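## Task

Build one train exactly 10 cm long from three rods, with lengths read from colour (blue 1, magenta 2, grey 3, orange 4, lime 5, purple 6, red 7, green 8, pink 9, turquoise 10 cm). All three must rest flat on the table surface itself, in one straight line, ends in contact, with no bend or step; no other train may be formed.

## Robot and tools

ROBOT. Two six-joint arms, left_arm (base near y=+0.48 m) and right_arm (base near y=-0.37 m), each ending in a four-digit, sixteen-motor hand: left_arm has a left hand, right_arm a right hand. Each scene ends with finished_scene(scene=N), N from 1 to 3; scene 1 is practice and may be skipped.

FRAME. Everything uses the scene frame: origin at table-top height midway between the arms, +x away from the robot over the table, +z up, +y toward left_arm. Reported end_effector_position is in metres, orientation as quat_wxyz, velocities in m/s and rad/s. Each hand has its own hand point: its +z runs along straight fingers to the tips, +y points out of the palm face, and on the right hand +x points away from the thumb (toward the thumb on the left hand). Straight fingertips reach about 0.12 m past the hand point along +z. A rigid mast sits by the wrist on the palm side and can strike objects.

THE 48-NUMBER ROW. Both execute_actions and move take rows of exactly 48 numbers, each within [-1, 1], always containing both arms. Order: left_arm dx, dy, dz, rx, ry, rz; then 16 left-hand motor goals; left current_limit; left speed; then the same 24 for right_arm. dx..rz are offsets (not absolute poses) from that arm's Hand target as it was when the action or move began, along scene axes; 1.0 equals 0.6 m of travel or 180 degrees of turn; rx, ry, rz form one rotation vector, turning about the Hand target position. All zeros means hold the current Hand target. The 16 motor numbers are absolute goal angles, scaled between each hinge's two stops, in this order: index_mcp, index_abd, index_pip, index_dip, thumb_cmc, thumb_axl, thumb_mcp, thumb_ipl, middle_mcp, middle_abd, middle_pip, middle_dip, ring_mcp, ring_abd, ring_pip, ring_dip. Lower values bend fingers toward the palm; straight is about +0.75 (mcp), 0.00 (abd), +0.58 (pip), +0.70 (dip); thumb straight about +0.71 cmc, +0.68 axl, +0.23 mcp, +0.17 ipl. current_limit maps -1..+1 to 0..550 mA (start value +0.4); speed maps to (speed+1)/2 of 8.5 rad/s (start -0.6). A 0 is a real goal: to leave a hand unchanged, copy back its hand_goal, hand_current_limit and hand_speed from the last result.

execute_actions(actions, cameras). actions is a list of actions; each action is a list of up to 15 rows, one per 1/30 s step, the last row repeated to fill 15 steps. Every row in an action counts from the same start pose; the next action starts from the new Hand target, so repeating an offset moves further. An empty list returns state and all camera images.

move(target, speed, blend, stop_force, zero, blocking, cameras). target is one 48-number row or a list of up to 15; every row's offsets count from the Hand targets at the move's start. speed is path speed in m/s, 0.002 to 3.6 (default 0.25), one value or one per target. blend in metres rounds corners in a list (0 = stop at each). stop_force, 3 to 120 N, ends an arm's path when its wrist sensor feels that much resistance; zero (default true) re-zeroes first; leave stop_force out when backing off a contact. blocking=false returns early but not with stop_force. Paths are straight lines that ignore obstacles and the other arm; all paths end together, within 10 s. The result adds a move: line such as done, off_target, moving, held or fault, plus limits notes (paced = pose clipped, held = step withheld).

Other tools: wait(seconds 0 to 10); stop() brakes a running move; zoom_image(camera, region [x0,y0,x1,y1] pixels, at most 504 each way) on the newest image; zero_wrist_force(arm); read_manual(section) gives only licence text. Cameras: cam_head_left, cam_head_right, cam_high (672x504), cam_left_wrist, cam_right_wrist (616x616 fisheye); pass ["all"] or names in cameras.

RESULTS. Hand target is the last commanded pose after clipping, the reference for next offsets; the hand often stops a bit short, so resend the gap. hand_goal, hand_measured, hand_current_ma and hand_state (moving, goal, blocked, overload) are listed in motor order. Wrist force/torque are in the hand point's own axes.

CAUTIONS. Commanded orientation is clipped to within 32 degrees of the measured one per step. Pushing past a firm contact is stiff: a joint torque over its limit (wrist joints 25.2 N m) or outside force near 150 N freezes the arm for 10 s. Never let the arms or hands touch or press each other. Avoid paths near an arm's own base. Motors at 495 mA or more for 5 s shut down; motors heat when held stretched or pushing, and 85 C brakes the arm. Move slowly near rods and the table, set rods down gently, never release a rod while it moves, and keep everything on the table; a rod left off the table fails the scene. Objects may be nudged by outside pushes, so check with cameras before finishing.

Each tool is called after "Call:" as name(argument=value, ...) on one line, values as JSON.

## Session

Call:
execute_actions(actions=[])

Scene clock: 0.00 s.
left_arm: end_effector_position=(+0.1003, +0.4948, +0.1621) hand_goal=(+0.754, +0.000, +0.576, +0.696, +0.714, +0.678, +0.226, +0.168, +0.754, +0.000, +0.576, +0.696, +0.754, +0.000, +0.576, +0.696) hand_measured=(+0.754, +0.000, +0.576, +0.696, +0.714, +0.678, +0.226, +0.168, +0.754, +0.000, +0.576, +0.696, +0.754, +0.000, +0.576, +0.696) hand_current_ma=(+0, +0, +0, +0, +0, +0, +0, +0, +0, +0, +0, +0, +0, +0, +0, +0) hand_state=(goal, goal, goal, goal, goal, goal, goal, goal, goal, goal, goal, goal, goal, goal, goal, goal) hand_current_limit=0.40 hand_speed=-0.60 end_effector_quat_wxyz=(-0.034, -0.631, +0.769, +0.093) | right_arm: end_effector_position=(+0.1055, +0.0613, +0.2649) hand_goal=(+0.754, +0.000, +0.576, +0.696, +0.714, +0.678, +0.226, +0.168, +0.754, +0.000, +0.576, +0.696, +0.754, +0.000, +0.576, +0.696) hand_measured=(+0.754, +0.000, +0.576, +0.696, +0.714, +0.678, +0.226, +0.168, +0.754, +0.000, +0.576, +0.696, +0.754, +0.000, +0.576, +0.696) hand_current_ma=(+0, +0, +0, +0, +0, +0, +0, +0, +0, +0, +0, +0, +0, +0, +0, +0) hand_state=(goal, goal, goal, goal, goal, goal, goal, goal, goal, goal, goal, goal, goal, goal, goal, goal) hand_current_limit=0.40 hand_speed=-0.60 end_effector_quat_wxyz=(+0.106, +0.940, -0.245, -0.212)
Joint positions: left_arm=[3.597 -1.181 -2.554 -1.088 1.736 -2.496] | right_arm=[0.873 -1.31 1.695 -1.559 -1.294 2.868]
Joint velocities: within noise
Joint torques (N m): no reading
Motor temperatures (°C): left_arm=[24 35 26 41 39 35] | right_arm=[37 29 32 36 35 38]
Wrist force (N): no reading
Wrist torque (N m): no reading
Wrist force, peak (N): no reading
Hand target: left_arm +0.1003, +0.4948, +0.1621; -0.034, -0.631, +0.769, +0.093 | right_arm +0.1055, +0.0613, +0.2649; +0.106, +0.940, -0.245, -0.212
camera_calibration:
cam_left_wrist: T_world_to_cam=[[0.757832, 0.651497, -0.0352365, -0.431297], [0.506104, -0.552907, 0.661931, 0.052546], [0.411764, -0.519466, -0.748736, 0.456949], [0, 0, 0, 1]] pos_world=[0.112102, 0.547411, 0.292155]
cam_right_wrist: T_world_to_cam=[[-0.890093, -0.204521, 0.407314, 0.0336442], [0.178742, 0.665442, 0.724734, -0.309106], [-0.419267, 0.717885, -0.555748, 0.266306], [0, 0, 0, 1]] pos_world=[0.19685, 0.021396, 0.358315]

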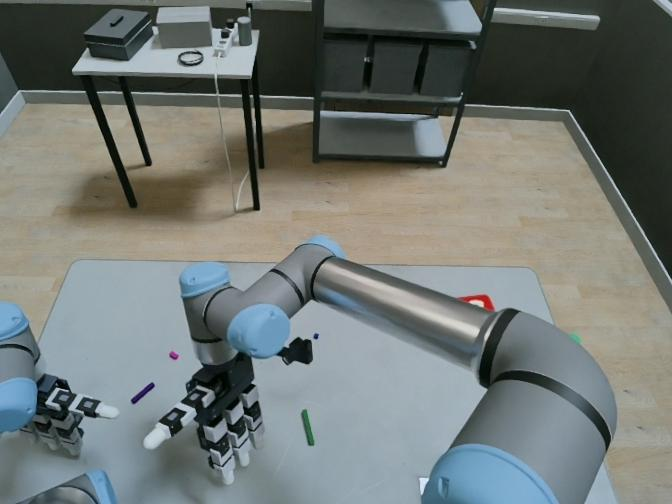

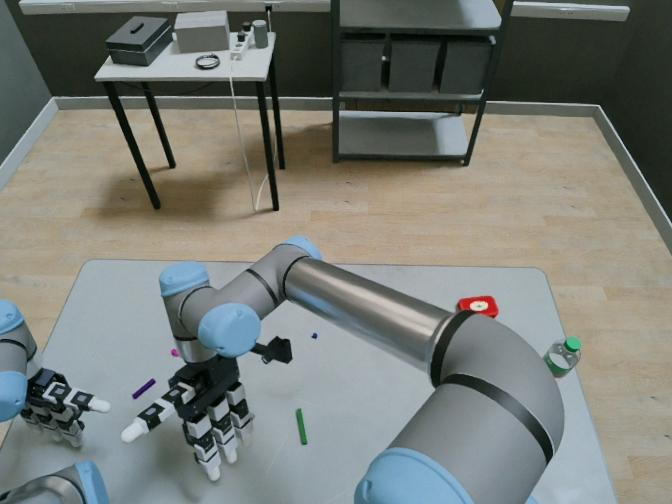

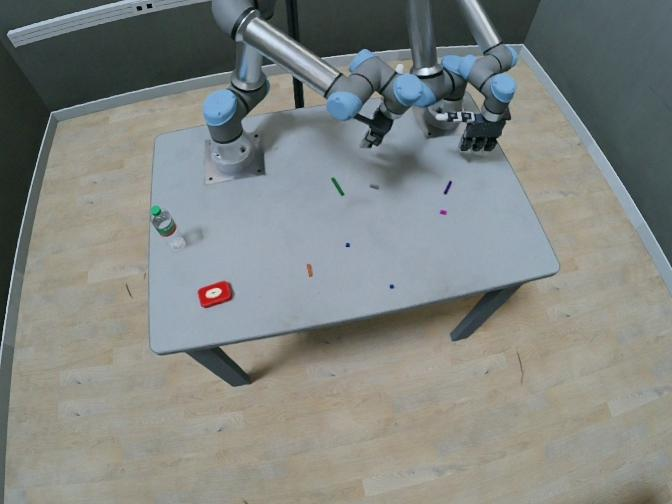

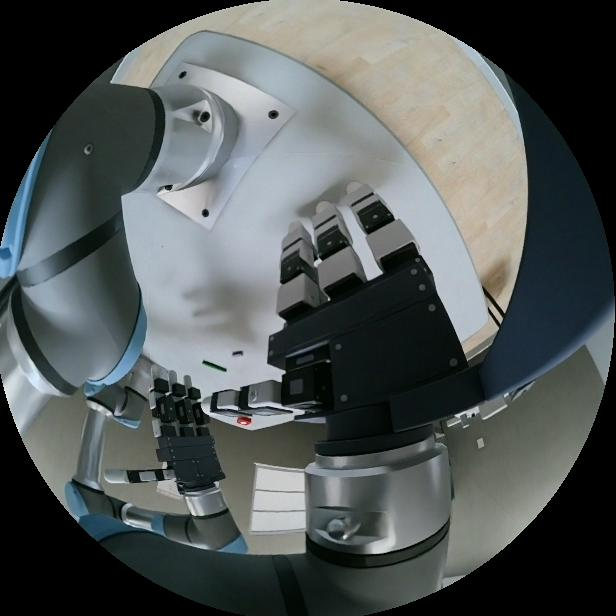

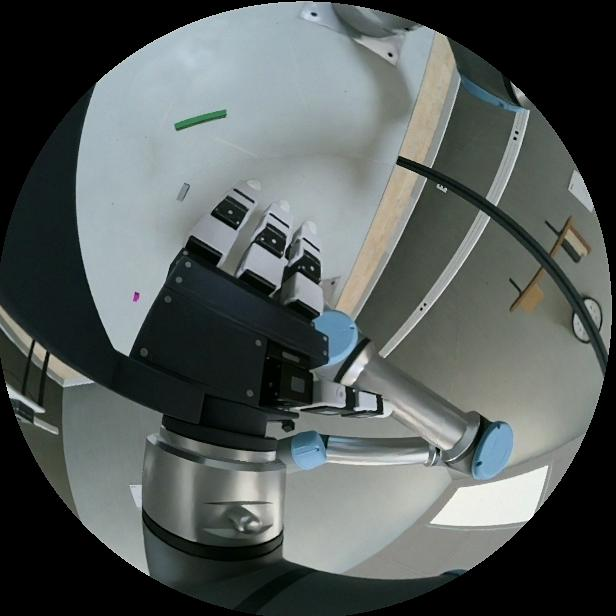

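Call:
zoom_image(camera="cam_high", region=[320, 160, 400, 220])

Call:
zoom_image(camera="cam_high", region=[420, 160, 480, 220])

Call:
zoom_image(camera="cam_high", region=[330, 230, 370, 260])

Call:
zoom_image(camera="cam_head_left", region=[100, 330, 200, 430])

Call:
zoom_image(camera="cam_right_wrist", region=[120, 90, 270, 240])

Scaled by 6.300.

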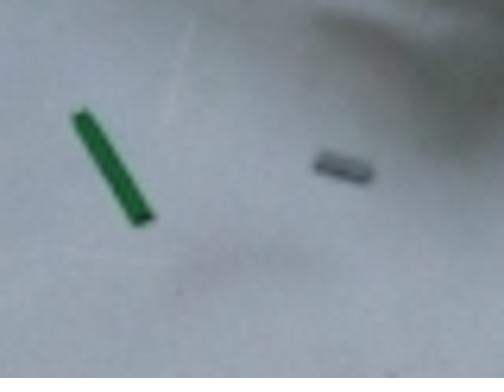

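Scaled by 8.400.

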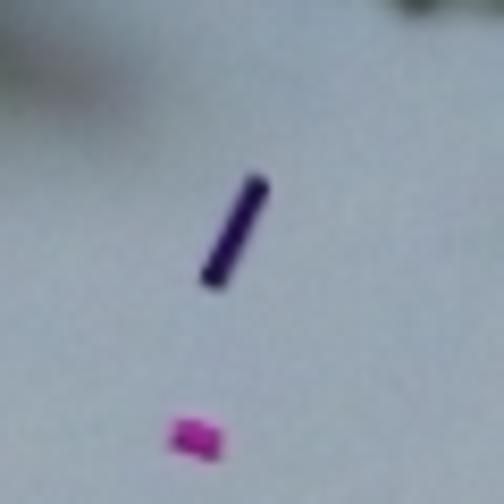

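Scaled by 12.600.

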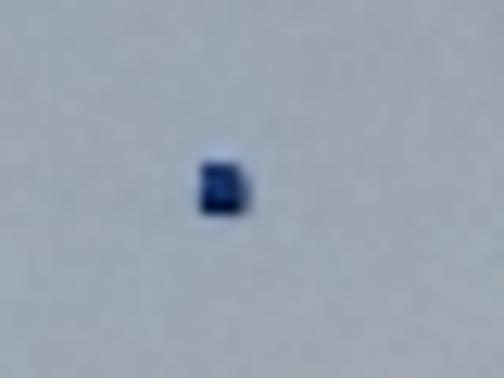

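Scaled by 5.040.

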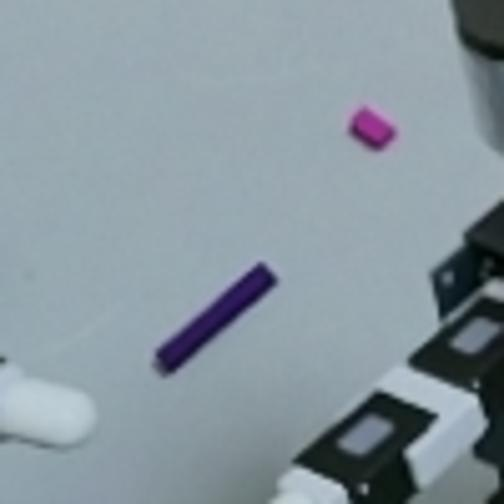

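Scaled by 3.360 from the camera's 616x616 image, which has a finer 880x880 frame.

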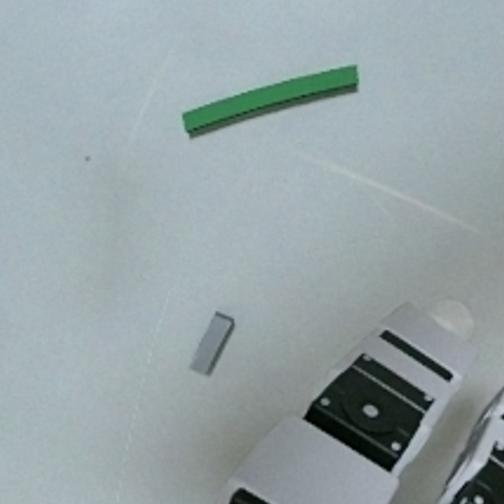

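Call:
move(target=[0,0,0,0,0,0,0.754,0,0.576,0.696,0.714,0.678,0.226,0.168,0.754,0,0.576,0.696,0.754,0,0.576,0.696,0.4,-0.6,0.4052,0.4190,-0.1332,0.1298,-0.1021,0.4338,0.754,0,0.576,0.696,0.714,0.678,0.226,0.168,0.754,0,0.576,0.696,0.98,0,0.98,0.98,0.4,-0.6], cameras=["cam_right_wrist","cam_head_left"], speed=0.4)

Call:
zoom_image(camera="cam_right_wrist", region=[240, 120, 380, 260])

Scene clock: 9.60 s.
left_arm: end_effector_position=(+0.1003, +0.4948, +0.1621) hand_goal=(+0.754, +0.000, +0.576, +0.696, +0.714, +0.678, +0.226, +0.168, +0.754, +0.000, +0.576, +0.696, +0.754, +0.000, +0.576, +0.696) hand_measured=(+0.754, +0.000, +0.576, +0.696, +0.714, +0.678, +0.224, +0.168, +0.754, +0.000, +0.576, +0.696, +0.754, +0.000, +0.576, +0.696) hand_current_ma=(-1, +0, +0, +0, +0, +0, -3, +0, -1, +0, +0, +0, -1, +0, +0, +0) hand_state=(goal, goal, goal, goal, goal, goal, goal, goal, goal, goal, goal, goal, goal, goal, goal, goal) hand_current_limit=0.40 hand_speed=-0.60 end_effector_quat_wxyz=(-0.034, -0.631, +0.769, +0.093) | right_arm: end_effector_position=(+0.3486, +0.3126, +0.1850) hand_goal=(+0.754, +0.000, +0.576, +0.696, +0.714, +0.678, +0.226, +0.168, +0.754, +0.000, +0.576, +0.696, +0.980, +0.000, +0.980, +0.980) hand_measured=(+0.754, +0.000, +0.576, +0.696, +0.714, +0.678, +0.224, +0.168, +0.754, +0.000, +0.576, +0.696, +0.974, +0.000, +0.974, +0.976) hand_current_ma=(-3, +0, +3, +0, +2, -4, -14, -2, -3, +0, +3, +0, -31, +0, -28, -14) hand_state=(goal, goal, goal, goal, goal, goal, goal, goal, goal, goal, goal, goal, goal, goal, goal, goal) hand_current_limit=0.40 hand_speed=-0.60 end_effector_quat_wxyz=(+0.000, +0.905, +0.426, +0.000)
Joint positions: left_arm=[3.597 -1.181 -2.554 -1.088 1.736 -2.496] | right_arm=[1.042 -0.728 0.929 -1.771 -1.572 1.703]
Joint torques (N m): left_arm=[-0.98 2.27 20.51 2.5 0.2 -0.09] | right_arm=[-8.62 -47.69 -31.97 -4.19 1.36 -1.7]
Wrist force (N): left_arm=[0.2 0.2 -0.1] | right_arm=[-0.1 -0.6 -0.4]
Wrist torque (N m): left_arm=[0.03 -0.02 0.01] | right_arm=[0.02 0.06 0.12]
Wrist force, peak (N): left_arm=[0.4 0.0 -0.4] | right_arm=[-0.4 -0.4 -1.2]
Hand target: left_arm +0.1003, +0.4948, +0.1621; -0.034, -0.631, +0.769, +0.093 | right_arm +0.3487, +0.3127, +0.1850; +0.000, +0.905, +0.426, +0.000
Off the commanded pose: left_arm 0.000 m, 0 deg | right_arm 0.000 m, 0 deg.
move: done
camera_calibration:
cam_right_wrist: T_world_to_cam=[[0.0444455, -0.997273, -0.0589185, 0.342181], [-0.612115, -0.0737946, 0.787318, 0.033337], [-0.789519, 0.00107218, -0.613726, 0.507248], [0, 0, 0, 1]] pos_world=[0.40568, 0.343164, 0.305225]
Images, in order (width x height): cam_head_left 672x504, cam_right_wrist 616x616.

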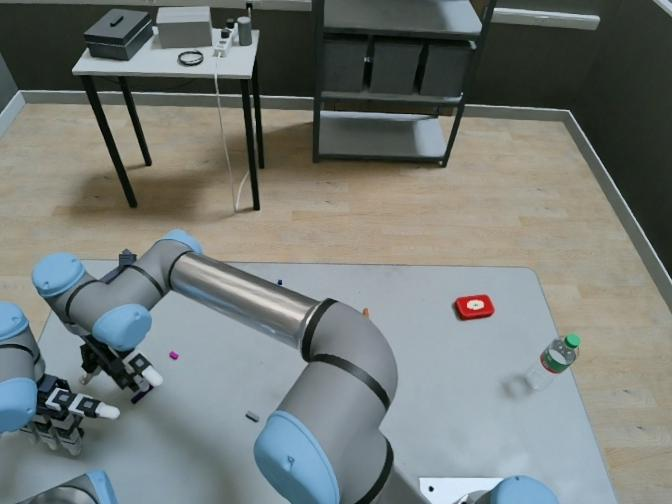

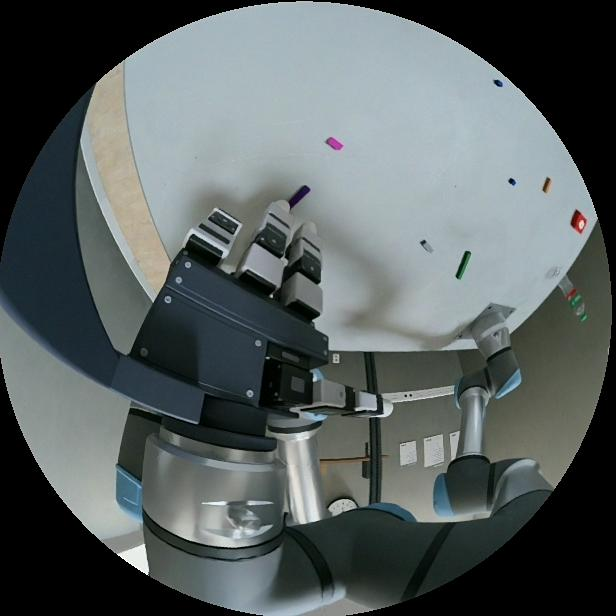

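Scaled by 3.600 from the camera's 616x616 image, which has a finer 880x880 frame.

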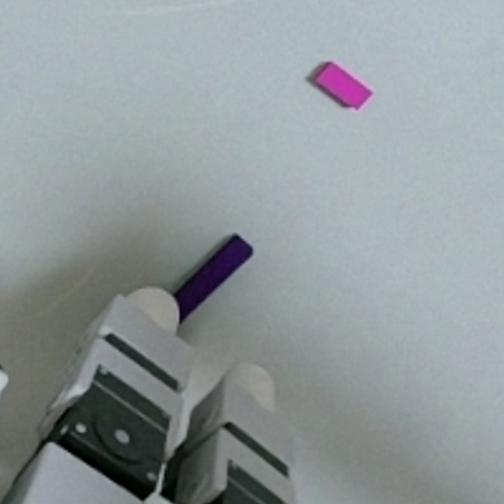

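Call:
move(target=[[0,0,0,0,0,0,0.754,0,0.576,0.696,0.714,0.678,0.226,0.168,0.754,0,0.576,0.696,0.754,0,0.576,0.696,0.4,-0.6,0,0.0078,0,0,0,0,0.754,0,0.576,0.696,0.714,0.678,0.226,0.168,0.754,0,0.576,0.696,0.98,0,0.98,0.98,0.4,-0.6],[0,0,0,0,0,0,0.754,0,0.576,0.696,0.714,0.678,0.226,0.168,0.754,0,0.576,0.696,0.754,0,0.576,0.696,0.4,-0.6,0,0.0078,-0.095,0,0,0,0.754,0,0.576,0.696,0.714,0.678,0.226,0.168,0.754,0,0.576,0.696,0.98,0,0.98,0.98,0.4,-0.6]], cameras=[], speed=0.12)

Call:
move(target=[0,0,0,0,0,0,0.754,0,0.576,0.696,0.714,0.678,0.226,0.168,0.754,0,0.576,0.696,0.754,0,0.576,0.696,0.4,-0.6,0,0,-0.03,0,0,0,0.754,0,0.576,0.696,0.714,0.678,0.226,0.168,0.754,0,0.576,0.696,0.98,0,0.98,0.98,0.4,-0.6], cameras=["cam_right_wrist"], speed=0.01, stop_force=3)

Call:
zoom_image(camera="cam_right_wrist", region=[250, 150, 350, 250])

Scene clock: 12.67 s.
left_arm: end_effector_position=(+0.1003, +0.4948, +0.1621) hand_goal=(+0.754, +0.000, +0.576, +0.696, +0.714, +0.678, +0.226, +0.168, +0.754, +0.000, +0.576, +0.696, +0.754, +0.000, +0.576, +0.696) hand_measured=(+0.754, +0.000, +0.576, +0.696, +0.714, +0.678, +0.224, +0.168, +0.754, +0.000, +0.576, +0.696, +0.754, +0.000, +0.576, +0.696) hand_current_ma=(-1, +0, +0, +0, +0, +0, -3, +0, -1, +0, +0, +0, -1, +0, +0, +0) hand_state=(goal, goal, goal, goal, goal, goal, goal, goal, goal, goal, goal, goal, goal, goal, goal, goal) hand_current_limit=0.40 hand_speed=-0.60 end_effector_quat_wxyz=(-0.034, -0.631, +0.769, +0.093) | right_arm: end_effector_position=(+0.3487, +0.3174, +0.1281) hand_goal=(+0.754, +0.000, +0.576, +0.696, +0.714, +0.678, +0.226, +0.168, +0.754, +0.000, +0.576, +0.696, +0.980, +0.000, +0.980, +0.980) hand_measured=(+0.754, +0.000, +0.576, +0.696, +0.714, +0.678, +0.224, +0.168, +0.754, +0.000, +0.576, +0.696, +0.974, +0.000, +0.974, +0.976) hand_current_ma=(-3, +0, +3, +0, +2, -4, -15, -2, -3, +0, +3, +0, -31, +0, -28, -14) hand_state=(goal, goal, goal, goal, goal, goal, goal, goal, goal, goal, goal, goal, goal, goal, goal, goal) hand_current_limit=0.40 hand_speed=-0.60 end_effector_quat_wxyz=(+0.000, +0.905, +0.426, +0.000)
Joint positions: left_arm=[3.597 -1.181 -2.554 -1.088 1.736 -2.496] | right_arm=[1.045 -0.675 0.98 -1.875 -1.571 1.706]
Joint torques (N m): left_arm=[-0.92 2.09 20.77 2.29 0.41 -0.07] | right_arm=[8.94 -47.37 -11.05 -4.05 0.39 -1.4]
Wrist force (N): left_arm=[0.1 -0.1 -0.1] | right_arm=[-0.1 -0.6 -0.7]
Wrist torque (N m): left_arm=[-0.01 -0.02 0.02] | right_arm=[0.03 0.05 -0.04]
Wrist force, peak (N): left_arm=[0.5 0.1 -0.2] | right_arm=[-0.3 -0.4 -1.5]
Hand target: left_arm +0.1003, +0.4948, +0.1621; -0.034, -0.631, +0.769, +0.093 | right_arm +0.3487, +0.3174, +0.1280; +0.000, +0.905, +0.426, +0.000
Off the commanded pose: left_arm 0.000 m, 0 deg | right_arm 0.000 m, 0 deg.
move: done
No camera images: "cameras" was empty.

Scene clock: 14.63 s.
left_arm: end_effector_position=(+0.1003, +0.4948, +0.1621) hand_goal=(+0.754, +0.000, +0.576, +0.696, +0.714, +0.678, +0.226, +0.168, +0.754, +0.000, +0.576, +0.696, +0.754, +0.000, +0.576, +0.696) hand_measured=(+0.754, +0.000, +0.576, +0.696, +0.714, +0.678, +0.224, +0.168, +0.754, +0.000, +0.576, +0.696, +0.754, +0.000, +0.576, +0.696) hand_current_ma=(-1, +0, +0, +0, +0, +0, -3, +0, -1, +0, +0, +0, -1, +0, +0, +0) hand_state=(goal, goal, goal, goal, goal, goal, goal, goal, goal, goal, goal, goal, goal, goal, goal, goal) hand_current_limit=0.40 hand_speed=-0.60 end_effector_quat_wxyz=(-0.034, -0.631, +0.769, +0.093) | right_arm: end_effector_position=(+0.3487, +0.3174, +0.1222) hand_goal=(+0.754, +0.000, +0.576, +0.696, +0.714, +0.678, +0.226, +0.168, +0.754, +0.000, +0.576, +0.696, +0.980, +0.000, +0.980, +0.980) hand_measured=(+0.754, +0.000, +0.576, +0.696, +0.714, +0.678, +0.224, +0.168, +0.754, +0.000, +0.576, +0.696, +0.974, +0.000, +0.974, +0.976) hand_current_ma=(-3, +1, +3, +0, +2, -4, -15, -2, -3, +1, +3, +0, -31, +0, -28, -14) hand_state=(goal, goal, goal, goal, goal, goal, goal, goal, goal, goal, goal, goal, goal, goal, goal, goal) hand_current_limit=0.40 hand_speed=-0.60 end_effector_quat_wxyz=(+0.000, +0.905, +0.426, +0.000)
Joint positions: left_arm=[3.597 -1.181 -2.554 -1.088 1.736 -2.496] | right_arm=[1.045 -0.67 0.986 -1.886 -1.571 1.706]
Joint torques (N m): left_arm=[0.21 2.23 21.09 2.3 0.28 0.01] | right_arm=[8 -72.82 -30.55 -0.8 -0.22 -1.59]
Wrist force (N): left_arm=[0.2 0.0 -0.4] | right_arm=[-0.6 -1.0 -4.5]
Wrist torque (N m): left_arm=[0.01 -0.03 0.02] | right_arm=[0.26 0.14 -0.07]
Wrist force, peak (N): left_arm=[0.2 0.3 -0.4] | right_arm=[0.2 -0.9 -10.6]
Hand target: left_arm +0.1003, +0.4948, +0.1621; -0.034, -0.631, +0.769, +0.093 | right_arm +0.3487, +0.3174, +0.1222; +0.000, +0.905, +0.426, +0.000 (not the last commanded pose)
Off the commanded pose: left_arm 0.000 m, 0 deg | right_arm 0.012 m, 0 deg.
move: contact (right_arm)
camera_calibration:
cam_right_wrist: T_world_to_cam=[[0.0447852, -0.997251, -0.0590343, 0.343146], [-0.612088, -0.0740946, 0.787311, 0.0832914], [-0.789521, 0.000874302, -0.613724, 0.468849], [0, 0, 0, 1]] pos_world=[0.40578, 0.347965, 0.242425]
Images, in order (width x height): cam_right_wrist 616x616.

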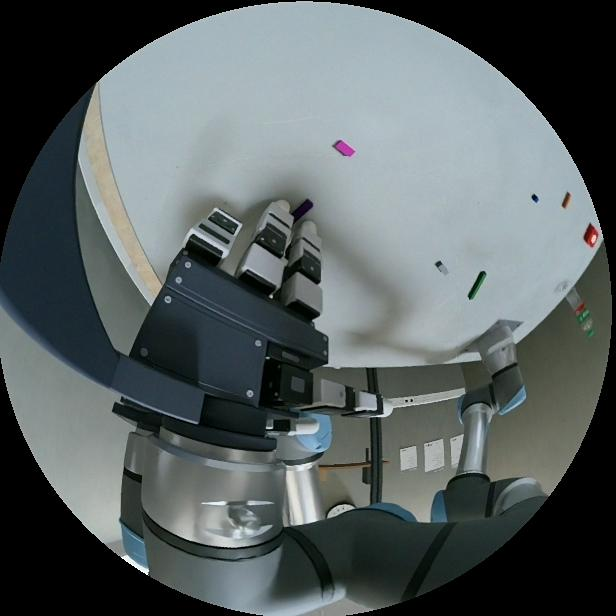

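Scaled by 5.040 from the camera's 616x616 image, which has a finer 880x880 frame.

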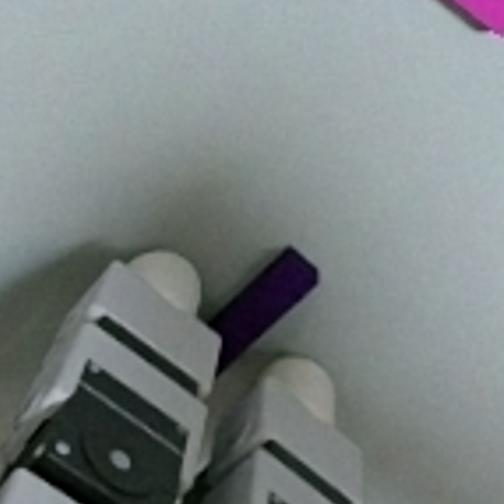

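Call:
move(target=[[0,0,0,0,0,0,0.754,0,0.576,0.696,0.714,0.678,0.226,0.168,0.754,0,0.576,0.696,0.754,0,0.576,0.696,0.4,-0.6,0,0,0.0033,0,0,0,0.754,0,0.576,0.696,0.714,0.678,0.226,0.168,0.754,0,0.576,0.696,0.98,0,0.98,0.98,0.4,-0.95],[0,0,0,0,0,0,0.754,0,0.576,0.696,0.714,0.678,0.226,0.168,0.754,0,0.576,0.696,0.754,0,0.576,0.696,0.4,-0.6,0,0,0.0034,0,0,0,0.754,-0.14,0.576,0.696,0.714,0.678,0.226,0.168,0.754,0.14,0.576,0.696,0.98,0,0.98,0.98,0.4,-0.95],[0,0,0,0,0,0,0.754,0,0.576,0.696,0.714,0.678,0.226,0.168,0.754,0,0.576,0.696,0.754,0,0.576,0.696,0.4,-0.6,0,0,0.04,0,0,0,0.754,-0.14,0.576,0.696,0.714,0.678,0.226,0.168,0.754,0.14,0.576,0.696,0.98,0,0.98,0.98,0.4,-0.95],[0,0,0,0,0,0,0.754,0,0.576,0.696,0.714,0.678,0.226,0.168,0.754,0,0.576,0.696,0.754,0,0.576,0.696,0.4,-0.6,-0.1938,-0.3635,0.0538,0,0,-0.4361,0.754,-0.14,0.576,0.696,0.714,0.678,0.226,0.168,0.754,0.14,0.576,0.696,0.98,0,0.98,0.98,0.4,-0.95]], cameras=["cam_right_wrist","cam_high"], speed=[0.1,0.1,0.1,0.35], blend=[0,0,0.015,0])

Call:
zoom_image(camera="cam_right_wrist", region=[250, 120, 370, 240])

Call:
zoom_image(camera="cam_high", region=[345, 145, 415, 215])

Scene clock: 25.30 s.
left_arm: end_effector_position=(+0.1003, +0.4948, +0.1621) hand_goal=(+0.754, +0.000, +0.576, +0.696, +0.714, +0.678, +0.226, +0.168, +0.754, +0.000, +0.576, +0.696, +0.754, +0.000, +0.576, +0.696) hand_measured=(+0.754, +0.000, +0.576, +0.696, +0.714, +0.678, +0.224, +0.168, +0.754, +0.000, +0.576, +0.696, +0.754, +0.000, +0.576, +0.696) hand_current_ma=(-1, +0, +0, +0, +0, +0, -3, +0, -1, +0, +0, +0, -1, +0, +0, +0) hand_state=(goal, goal, goal, goal, goal, goal, goal, goal, goal, goal, goal, goal, goal, goal, goal, goal) hand_current_limit=0.40 hand_speed=-0.60 end_effector_quat_wxyz=(-0.034, -0.631, +0.769, +0.093) | right_arm: end_effector_position=(+0.2324, +0.0993, +0.1545) hand_goal=(+0.754, -0.140, +0.576, +0.696, +0.714, +0.678, +0.226, +0.168, +0.754, +0.140, +0.576, +0.696, +0.980, +0.000, +0.980, +0.980) hand_measured=(+0.754, -0.082, +0.576, +0.696, +0.714, +0.678, +0.224, +0.168, +0.754, +0.090, +0.576, +0.696, +0.974, +0.000, +0.974, +0.976) hand_current_ma=(-3, +246, +3, +0, +2, -4, -15, -2, -3, -214, +3, +0, -31, +0, -28, -14) hand_state=(goal, blocked, goal, goal, goal, goal, goal, goal, goal, blocked, goal, goal, goal, goal, goal, goal) hand_current_limit=0.40 hand_speed=-0.95 end_effector_quat_wxyz=(+0.000, +0.970, -0.242, +0.000)
Joint positions: left_arm=[3.597 -1.181 -2.554 -1.088 1.736 -2.496] | right_arm=[0.856 -1.16 1.741 -2.151 -1.571 2.886]
Joint torques (N m): left_arm=[-1.43 2.09 21.16 2.43 0.19 -0.04] | right_arm=[-9.71 -53.44 -9.29 -4.02 -1.24 1.69]
Wrist force (N): left_arm=[0.2 0.1 -0.1] | right_arm=[0.2 -0.6 -0.4]
Wrist torque (N m): left_arm=[0.01 -0.03 0.01] | right_arm=[0.02 0.01 -0.04]
Wrist force, peak (N): left_arm=[0.2 0.4 -0.5] | right_arm=[-0.2 -1.0 -4.6]
Hand target: left_arm +0.1003, +0.4948, +0.1621; -0.034, -0.631, +0.769, +0.093 | right_arm +0.2324, +0.0993, +0.1545; +0.000, +0.970, -0.242, +0.000
Off the commanded pose: left_arm 0.000 m, 0 deg | right_arm 0.000 m, 0 deg.
move: done; blend cut to 0.011 m at target 3
camera_calibration:
cam_right_wrist: T_world_to_cam=[[-0.968211, -0.243104, -0.0588945, 0.29332], [-0.19477, 0.584973, 0.787319, -0.191963], [-0.156949, 0.773762, -0.613726, 0.173227], [0, 0, 0, 1]] pos_world=[0.273795, 0.0495647, 0.274725]
Images, in order (width x height): cam_high 672x504, cam_right_wrist 616x616.

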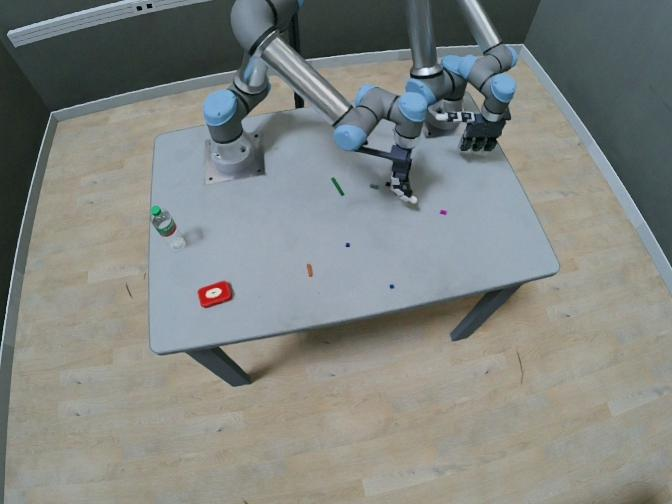

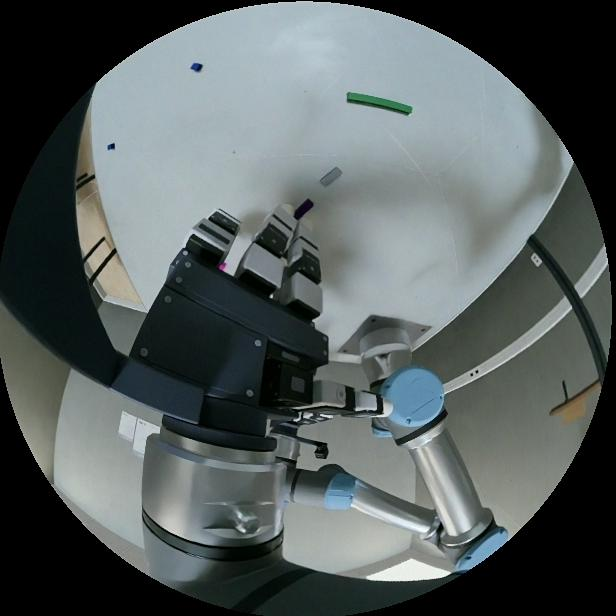

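Scaled by 4.200 from the camera's 616x616 image, which has a finer 880x880 frame.

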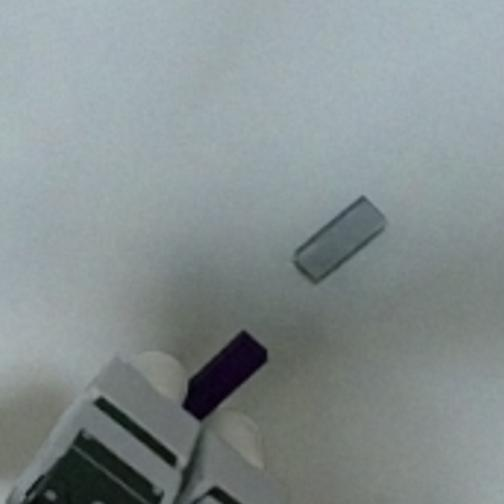

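Scaled by 7.200.

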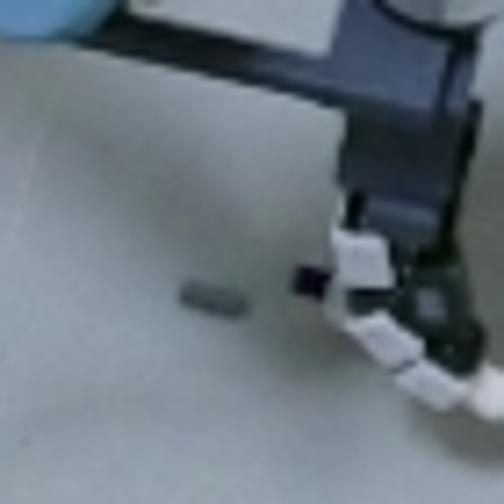

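Call:
zoom_image(camera="cam_right_wrist", region=[285, 190, 325, 230])

Scaled by 12.600 from the camera's 616x616 image, which has a finer 880x880 frame.

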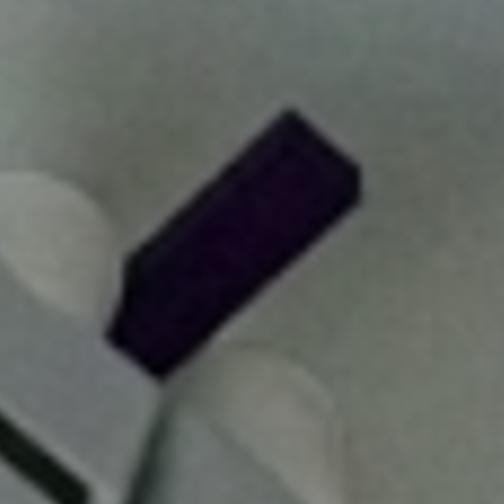

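Call:
move(target=[[0,0,0,0,0,0,0.754,0,0.576,0.696,0.714,0.678,0.226,0.168,0.754,0,0.576,0.696,0.754,0,0.576,0.696,0.4,-0.6,-0.011,-0.0206,-0.02,0,0,0,0.754,-0.14,0.576,0.696,0.714,0.678,0.226,0.168,0.754,0.14,0.576,0.696,0.98,0,0.98,0.98,0.4,-0.95],[0,0,0,0,0,0,0.754,0,0.576,0.696,0.714,0.678,0.226,0.168,0.754,0,0.576,0.696,0.754,0,0.576,0.696,0.4,-0.6,-0.011,-0.0206,-0.0503,0,0,0,0.754,-0.14,0.576,0.696,0.714,0.678,0.226,0.168,0.754,0.14,0.576,0.696,0.98,0,0.98,0.98,0.4,-0.95]], cameras=["cam_right_wrist"], speed=[0.1,0.05], blend=[0.005,0])

Call:
zoom_image(camera="cam_right_wrist", region=[285, 160, 345, 220])

Scene clock: 28.50 s.
left_arm: end_effector_position=(+0.1003, +0.4948, +0.1621) hand_goal=(+0.754, +0.000, +0.576, +0.696, +0.714, +0.678, +0.226, +0.168, +0.754, +0.000, +0.576, +0.696, +0.754, +0.000, +0.576, +0.696) hand_measured=(+0.754, +0.000, +0.576, +0.696, +0.714, +0.678, +0.224, +0.168, +0.754, +0.000, +0.576, +0.696, +0.754, +0.000, +0.576, +0.696) hand_current_ma=(-1, +0, +0, +0, +0, +0, -3, +0, -1, +0, +0, +0, -1, +0, +0, +0) hand_state=(goal, goal, goal, goal, goal, goal, goal, goal, goal, goal, goal, goal, goal, goal, goal, goal) hand_current_limit=0.40 hand_speed=-0.60 end_effector_quat_wxyz=(-0.034, -0.631, +0.769, +0.093) | right_arm: end_effector_position=(+0.2258, +0.0869, +0.1245) hand_goal=(+0.754, -0.140, +0.576, +0.696, +0.714, +0.678, +0.226, +0.168, +0.754, +0.140, +0.576, +0.696, +0.980, +0.000, +0.980, +0.980) hand_measured=(+0.754, -0.082, +0.576, +0.696, +0.714, +0.678, +0.224, +0.168, +0.754, +0.090, +0.576, +0.696, +0.974, +0.000, +0.974, +0.976) hand_current_ma=(-3, +246, +3, +0, +2, -4, -15, -2, -3, -214, +3, +0, -31, +0, -28, -14) hand_state=(goal, blocked, goal, goal, goal, goal, goal, goal, goal, blocked, goal, goal, goal, goal, goal, goal) hand_current_limit=0.40 hand_speed=-0.95 end_effector_quat_wxyz=(+0.000, +0.970, -0.242, +0.000)
Joint positions: left_arm=[3.597 -1.181 -2.554 -1.088 1.736 -2.496] | right_arm=[0.85 -1.146 1.814 -2.238 -1.571 2.881]
Joint torques (N m): left_arm=[-0.98 2.38 21.53 2.43 0.47 -0.04] | right_arm=[-9.01 -25.15 -9.08 -3.84 0.94 -1.94]
Wrist force (N): left_arm=[0.2 0.1 0.0] | right_arm=[0.2 -0.7 -0.7]
Wrist torque (N m): left_arm=[0.01 -0.04 0.02] | right_arm=[0.06 0.01 0.14]
Wrist force, peak (N): left_arm=[0.2 0.1 -0.5] | right_arm=[-0.1 -0.9 -1.0]
Hand target: left_arm +0.1003, +0.4948, +0.1621; -0.034, -0.631, +0.769, +0.093 | right_arm +0.2258, +0.0869, +0.1243; +0.000, +0.970, -0.242, +0.000
Off the commanded pose: left_arm 0.000 m, 0 deg | right_arm 0.000 m, 0 deg.
move: done
camera_calibration:
cam_right_wrist: T_world_to_cam=[[-0.968298, -0.242747, -0.0589324, 0.282047], [-0.19458, 0.585022, 0.78733, -0.162392], [-0.156645, 0.773837, -0.613709, 0.163347], [0, 0, 0, 1]] pos_world=[0.267095, 0.0370651, 0.244725]
Images, in order (width x height): cam_right_wrist 616x616.

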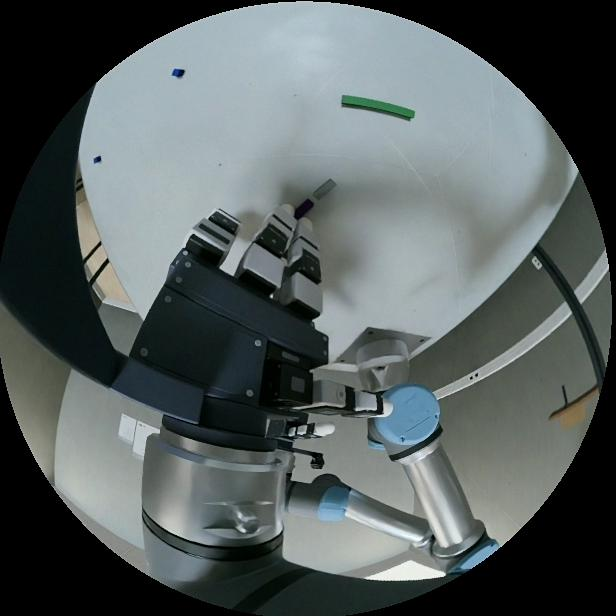

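Scaled by 8.400 from the camera's 616x616 image, which has a finer 880x880 frame.

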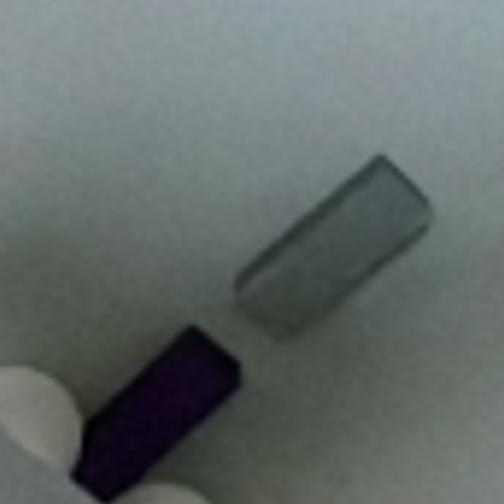

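Call:
move(target=[[0,0,0,0,0,0,0.754,0,0.576,0.696,0.714,0.678,0.226,0.168,0.754,0,0.576,0.696,0.754,0,0.576,0.696,0.4,-0.6,-0.0141,-0.0265,0,0,0,0,0.754,-0.14,0.576,0.696,0.714,0.678,0.226,0.168,0.754,0.14,0.576,0.696,0.98,0,0.98,0.98,0.4,-0.95],[0,0,0,0,0,0,0.754,0,0.576,0.696,0.714,0.678,0.226,0.168,0.754,0,0.576,0.696,0.754,0,0.576,0.696,0.4,-0.6,-0.0141,-0.0265,0,0,0,0,0.754,0,0.576,0.696,0.714,0.678,0.226,0.168,0.754,0,0.576,0.696,0.98,0,0.98,0.98,0.4,-0.95],[0,0,0,0,0,0,0.754,0,0.576,0.696,0.714,0.678,0.226,0.168,0.754,0,0.576,0.696,0.754,0,0.576,0.696,0.4,-0.6,-0.0141,-0.0265,0.04,0,0,0,0.754,0,0.576,0.696,0.714,0.678,0.226,0.168,0.754,0,0.576,0.696,0.98,0,0.98,0.98,0.4,-0.95],[0,0,0,0,0,0,0.754,0,0.576,0.696,0.714,0.678,0.226,0.168,0.754,0,0.576,0.696,0.754,0,0.576,0.696,0.4,-0.6,0.033,0.0618,0.05,0,0,0,0.754,0,0.576,0.696,0.714,0.678,0.226,0.168,0.754,0,0.576,0.696,0.98,0,0.98,0.98,0.4,-0.95]], cameras=["cam_right_wrist","cam_high"], speed=[0.03,0.05,0.1,0.15], blend=[0,0,0.01,0])

Call:
zoom_image(camera="cam_right_wrist", region=[295, 110, 385, 200])

Call:
zoom_image(camera="cam_high", region=[345, 155, 415, 225])

Scene clock: 32.57 s.
left_arm: end_effector_position=(+0.1003, +0.4948, +0.1621) hand_goal=(+0.754, +0.000, +0.576, +0.696, +0.714, +0.678, +0.226, +0.168, +0.754, +0.000, +0.576, +0.696, +0.754, +0.000, +0.576, +0.696) hand_measured=(+0.754, +0.000, +0.576, +0.696, +0.714, +0.678, +0.224, +0.168, +0.754, +0.000, +0.576, +0.696, +0.754, +0.000, +0.576, +0.696) hand_current_ma=(-1, +0, +0, +0, +0, +0, -3, +0, -1, +0, +0, +0, -1, +0, +0, +0) hand_state=(goal, goal, goal, goal, goal, goal, goal, goal, goal, goal, goal, goal, goal, goal, goal, goal) hand_current_limit=0.40 hand_speed=-0.60 end_effector_quat_wxyz=(-0.034, -0.631, +0.769, +0.093) | right_arm: end_effector_position=(+0.2455, +0.1239, +0.1543) hand_goal=(+0.754, +0.000, +0.576, +0.696, +0.714, +0.678, +0.226, +0.168, +0.754, +0.000, +0.576, +0.696, +0.980, +0.000, +0.980, +0.980) hand_measured=(+0.754, -0.004, +0.576, +0.696, +0.714, +0.678, +0.224, +0.168, +0.754, +0.002, +0.576, +0.696, +0.974, +0.000, +0.974, +0.976) hand_current_ma=(-3, -14, +3, +0, +2, -4, -16, -2, -3, +12, +3, +0, -31, +0, -28, -14) hand_state=(goal, goal, goal, goal, goal, goal, goal, goal, goal, goal, goal, goal, goal, goal, goal, goal) hand_current_limit=0.40 hand_speed=-0.95 end_effector_quat_wxyz=(+0.000, +0.970, -0.242, +0.000)
Joint positions: left_arm=[3.597 -1.181 -2.554 -1.088 1.736 -2.496] | right_arm=[0.867 -1.103 1.653 -2.121 -1.571 2.898]
Joint torques (N m): left_arm=[-0.15 2.4 21.44 2.45 0.48 -0.1] | right_arm=[8.8 -29.75 -27.88 -0.61 -1.31 1.95]
Wrist force (N): left_arm=[0.2 0.0 -0.1] | right_arm=[0.0 -0.2 0.0]
Wrist torque (N m): left_arm=[0.00 -0.03 0.02] | right_arm=[0.00 0.06 -0.08]
Wrist force, peak (N): left_arm=[0.5 0.1 -0.1] | right_arm=[0.1 -1.4 -0.5]
Hand target: left_arm +0.1003, +0.4948, +0.1621; -0.034, -0.631, +0.769, +0.093 | right_arm +0.2456, +0.1240, +0.1543; +0.000, +0.970, -0.242, +0.000
Off the commanded pose: left_arm 0.000 m, 0 deg | right_arm 0.000 m, 0 deg.
move: done
camera_calibration:
cam_right_wrist: T_world_to_cam=[[-0.968291, -0.242737, -0.05909, 0.311998], [-0.194687, 0.584946, 0.78736, -0.203619], [-0.156557, 0.773897, -0.613655, 0.15606], [0, 0, 0, 1]] pos_world=[0.286896, 0.0740654, 0.274525]
Images, in order (width x height): cam_high 672x504, cam_right_wrist 616x616.

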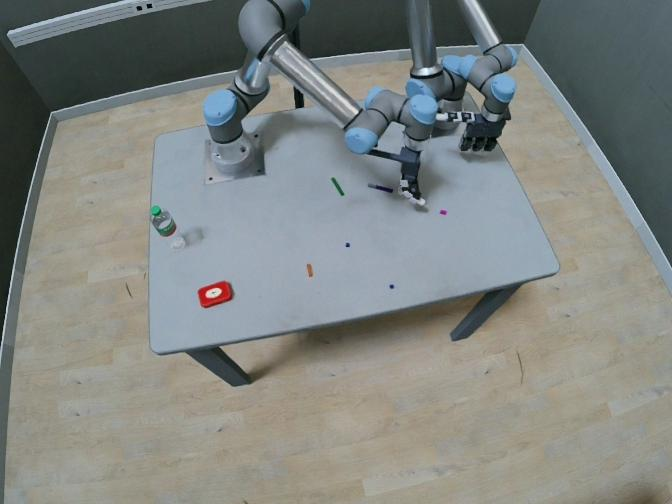

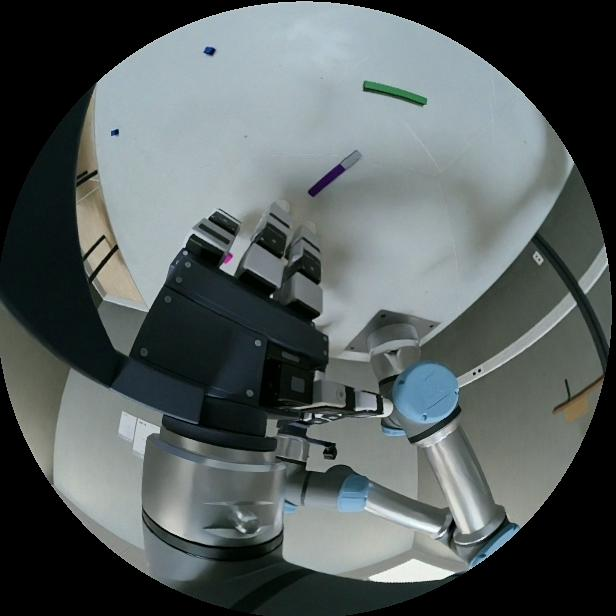

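Scaled by 5.600 from the camera's 616x616 image, which has a finer 880x880 frame.

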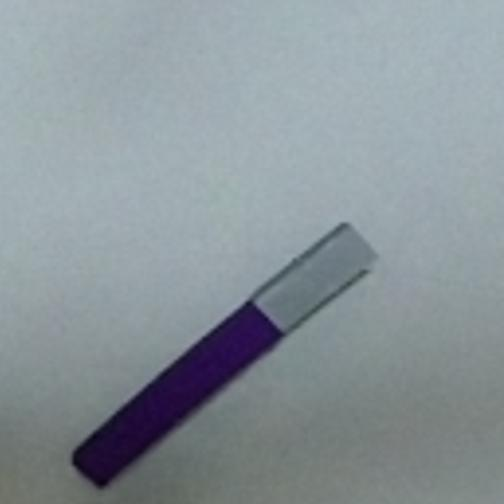

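Scaled by 7.200.

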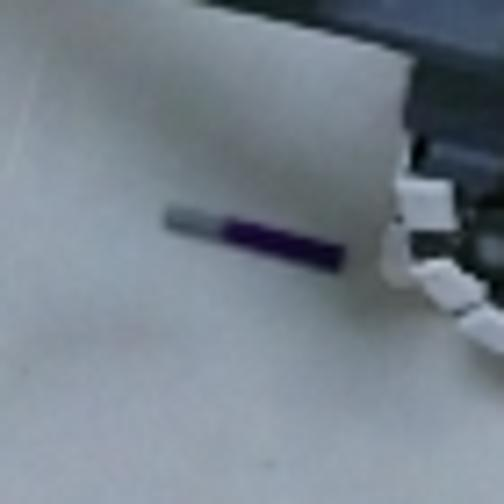

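Call:
move(target=[0,0,0,0,0,0,0.754,0,0.576,0.696,0.714,0.678,0.226,0.168,0.754,0,0.576,0.696,0.754,0,0.576,0.696,0.4,-0.6,0.3193,-0.3337,-0.007,0,0,0.0944,0.754,0,0.576,0.696,0.714,0.678,0.226,0.168,0.754,0,0.576,0.696,0.98,0,0.98,0.98,0.4,-0.95], cameras=["cam_right_wrist","cam_high"], speed=0.3)

Call:
zoom_image(camera="cam_right_wrist", region=[260, 150, 350, 240])

Call:
zoom_image(camera="cam_high", region=[355, 165, 405, 215])

Scene clock: 34.93 s.
left_arm: end_effector_position=(+0.1003, +0.4948, +0.1621) hand_goal=(+0.754, +0.000, +0.576, +0.696, +0.714, +0.678, +0.226, +0.168, +0.754, +0.000, +0.576, +0.696, +0.754, +0.000, +0.576, +0.696) hand_measured=(+0.754, +0.000, +0.576, +0.696, +0.714, +0.678, +0.224, +0.168, +0.754, +0.000, +0.576, +0.696, +0.754, +0.000, +0.576, +0.696) hand_current_ma=(-1, +0, +0, +0, +0, +0, -3, +0, -1, +0, +0, +0, -1, +0, +0, +0) hand_state=(goal, goal, goal, goal, goal, goal, goal, goal, goal, goal, goal, goal, goal, goal, goal, goal) hand_current_limit=0.40 hand_speed=-0.60 end_effector_quat_wxyz=(-0.034, -0.631, +0.769, +0.093) | right_arm: end_effector_position=(+0.4371, -0.0762, +0.1501) hand_goal=(+0.754, +0.000, +0.576, +0.696, +0.714, +0.678, +0.226, +0.168, +0.754, +0.000, +0.576, +0.696, +0.980, +0.000, +0.980, +0.980) hand_measured=(+0.754, -0.002, +0.576, +0.696, +0.714, +0.678, +0.224, +0.168, +0.754, +0.002, +0.576, +0.696, +0.974, +0.000, +0.974, +0.976) hand_current_ma=(-3, -12, +3, +0, +2, -4, -16, -2, -3, +10, +3, +0, -31, +0, -28, -14) hand_state=(goal, goal, goal, goal, goal, goal, goal, goal, goal, goal, goal, goal, goal, goal, goal, goal) hand_current_limit=0.40 hand_speed=-0.95 end_effector_quat_wxyz=(+0.000, +0.995, -0.096, +0.000)
Joint positions: left_arm=[3.597 -1.181 -2.554 -1.088 1.736 -2.496] | right_arm=[0.456 -1.152 1.743 -2.161 -1.571 2.19]
Joint torques (N m): left_arm=[0.22 2.64 21.69 2.4 0.28 0.14] | right_arm=[-8.38 -26.34 -28.89 -0.82 1.28 -2]
Wrist force (N): left_arm=[0.4 0.1 -0.4] | right_arm=[-0.1 -0.6 -0.6]
Wrist torque (N m): left_arm=[0.04 -0.06 0.03] | right_arm=[0.00 0.07 0.14]
Wrist force, peak (N): left_arm=[0.3 0.2 -0.4] | right_arm=[-1.0 -1.1 -0.7]
Hand target: left_arm +0.1003, +0.4948, +0.1621; -0.034, -0.631, +0.769, +0.093 | right_arm +0.4372, -0.0762, +0.1501; +0.000, +0.995, -0.096, +0.000
Off the commanded pose: left_arm 0.000 m, 0 deg | right_arm 0.000 m, 0 deg.
move: done
camera_calibration:
cam_right_wrist: T_world_to_cam=[[-0.855153, -0.515013, -0.058949, 0.378429], [-0.357005, 0.502671, 0.787318, 0.0186515], [-0.375847, 0.694322, -0.613723, 0.428046], [0, 0, 0, 1]] pos_world=[0.491153, -0.111682, 0.270325]
Images, in order (width x height): cam_high 672x504, cam_right_wrist 616x616.

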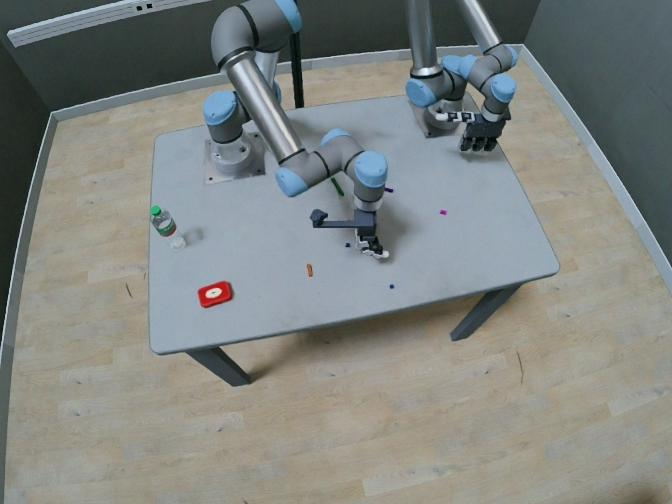

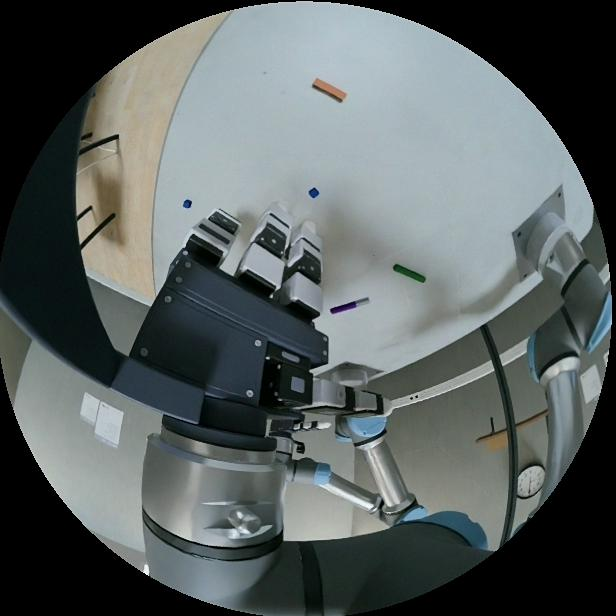

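Scaled by 5.600 from the camera's 616x616 image, which has a finer 880x880 frame.

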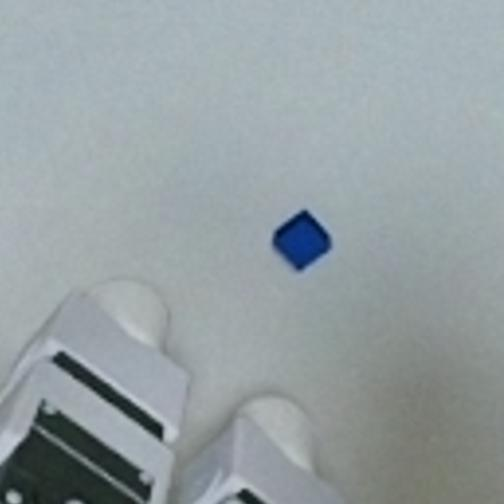

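Scaled by 10.080.

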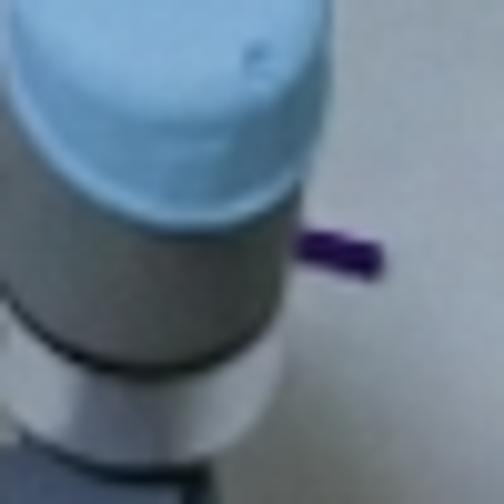

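Call:
move(target=[[0,0,0,0,0,0,0.754,0,0.576,0.696,0.714,0.678,0.226,0.168,0.754,0,0.576,0.696,0.754,0,0.576,0.696,0.4,-0.6,-0.0182,-0.0523,0,0,0,-0.0111,0.754,0,0.576,0.696,0.714,0.678,0.226,0.168,0.754,0,0.576,0.696,0.98,0,0.98,0.98,0.4,-0.95],[0,0,0,0,0,0,0.754,0,0.576,0.696,0.714,0.678,0.226,0.168,0.754,0,0.576,0.696,0.754,0,0.576,0.696,0.4,-0.6,-0.0182,-0.0523,-0.0428,0,0,-0.0111,0.754,-0.14,0.576,0.696,0.714,0.678,0.226,0.168,0.754,0.14,0.576,0.696,0.98,0,0.98,0.98,0.4,-0.95],[0,0,0,0,0,0,0.754,0,0.576,0.696,0.714,0.678,0.226,0.168,0.754,0,0.576,0.696,0.754,0,0.576,0.696,0.4,-0.6,-0.0182,-0.0523,0.0083,0,0,-0.0111,0.754,-0.14,0.576,0.696,0.714,0.678,0.226,0.168,0.754,0.14,0.576,0.696,0.98,0,0.98,0.98,0.4,-0.95]], cameras=["cam_right_wrist"], speed=[0.1,0.08,0.08], blend=[0.005,0,0])

Call:
zoom_image(camera="cam_right_wrist", region=[270, 190, 330, 250])

Scene clock: 40.00 s.
left_arm: end_effector_position=(+0.1003, +0.4948, +0.1621) hand_goal=(+0.754, +0.000, +0.576, +0.696, +0.714, +0.678, +0.226, +0.168, +0.754, +0.000, +0.576, +0.696, +0.754, +0.000, +0.576, +0.696) hand_measured=(+0.754, +0.000, +0.576, +0.696, +0.714, +0.678, +0.224, +0.168, +0.754, +0.000, +0.576, +0.696, +0.754, +0.000, +0.576, +0.696) hand_current_ma=(-1, +0, +0, +0, +0, +0, -3, +0, -1, +0, +0, +0, -1, +0, +0, +0) hand_state=(goal, goal, goal, goal, goal, goal, goal, goal, goal, goal, goal, goal, goal, goal, goal, goal) hand_current_limit=0.40 hand_speed=-0.60 end_effector_quat_wxyz=(-0.034, -0.631, +0.769, +0.093) | right_arm: end_effector_position=(+0.4262, -0.1076, +0.1550) hand_goal=(+0.754, -0.140, +0.576, +0.696, +0.714, +0.678, +0.226, +0.168, +0.754, +0.140, +0.576, +0.696, +0.980, +0.000, +0.980, +0.980) hand_measured=(+0.752, -0.084, +0.576, +0.696, +0.714, +0.678, +0.224, +0.168, +0.754, +0.092, +0.576, +0.696, +0.974, +0.000, +0.974, +0.976) hand_current_ma=(-5, +238, +3, +0, +2, -4, -16, -2, -3, -207, +3, +0, -31, +0, -28, -14) hand_state=(goal, blocked, goal, goal, goal, goal, goal, goal, goal, blocked, goal, goal, goal, goal, goal, goal) hand_current_limit=0.40 hand_speed=-0.95 end_effector_quat_wxyz=(+0.000, +0.994, -0.114, +0.000)
Joint positions: left_arm=[3.597 -1.181 -2.554 -1.088 1.736 -2.496] | right_arm=[0.41 -1.211 1.816 -2.175 -1.571 2.179]
Joint torques (N m): left_arm=[-0.96 1.58 20.8 2.44 0.26 0.04] | right_arm=[-3.68 -52.62 -28.27 -1.28 -0.22 -1.17]
Wrist force (N): left_arm=[0.3 -0.1 -0.1] | right_arm=[-0.2 -0.3 -0.7]
Wrist torque (N m): left_arm=[0.00 -0.04 0.02] | right_arm=[0.06 0.08 0.13]
Wrist force, peak (N): left_arm=[0.5 0.0 -0.5] | right_arm=[-0.2 -1.4 -0.8]
Hand target: left_arm +0.1003, +0.4948, +0.1621; -0.034, -0.631, +0.769, +0.093 | right_arm +0.4262, -0.1076, +0.1551; +0.000, +0.994, -0.114, +0.000
Off the commanded pose: left_arm 0.000 m, 0 deg | right_arm 0.000 m, 0 deg.
move: done
camera_calibration:
cam_right_wrist: T_world_to_cam=[[-0.872516, -0.485002, -0.0590722, 0.36389], [-0.339421, 0.514725, 0.787306, 0.0205768], [-0.351439, 0.706988, -0.613726, 0.439821], [0, 0, 0, 1]] pos_world=[0.479054, -0.145052, 0.275225]
Images, in order (width x height): cam_right_wrist 616x616.

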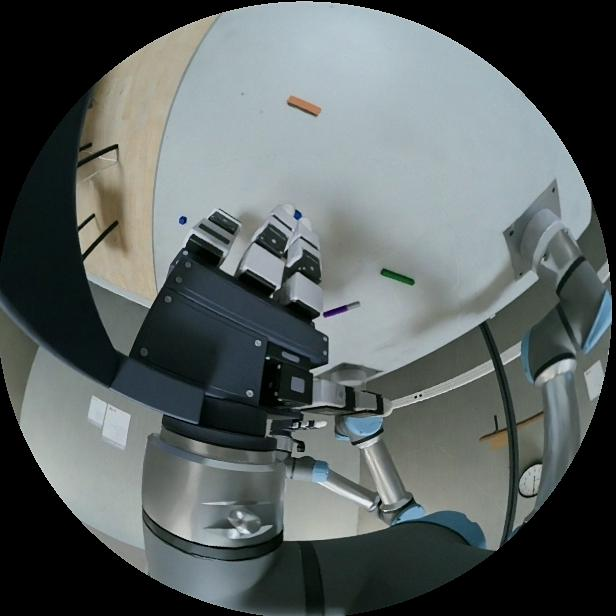

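Scaled by 8.400 from the camera's 616x616 image, which has a finer 880x880 frame.

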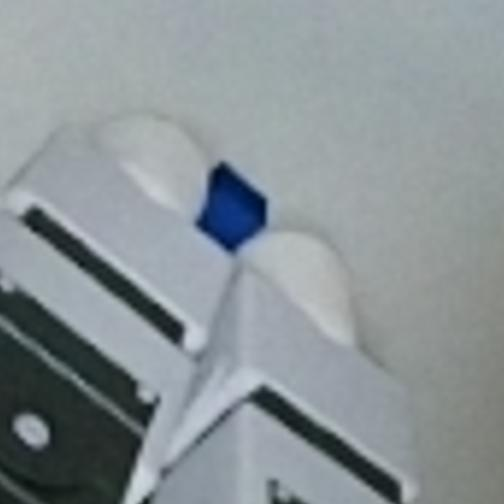

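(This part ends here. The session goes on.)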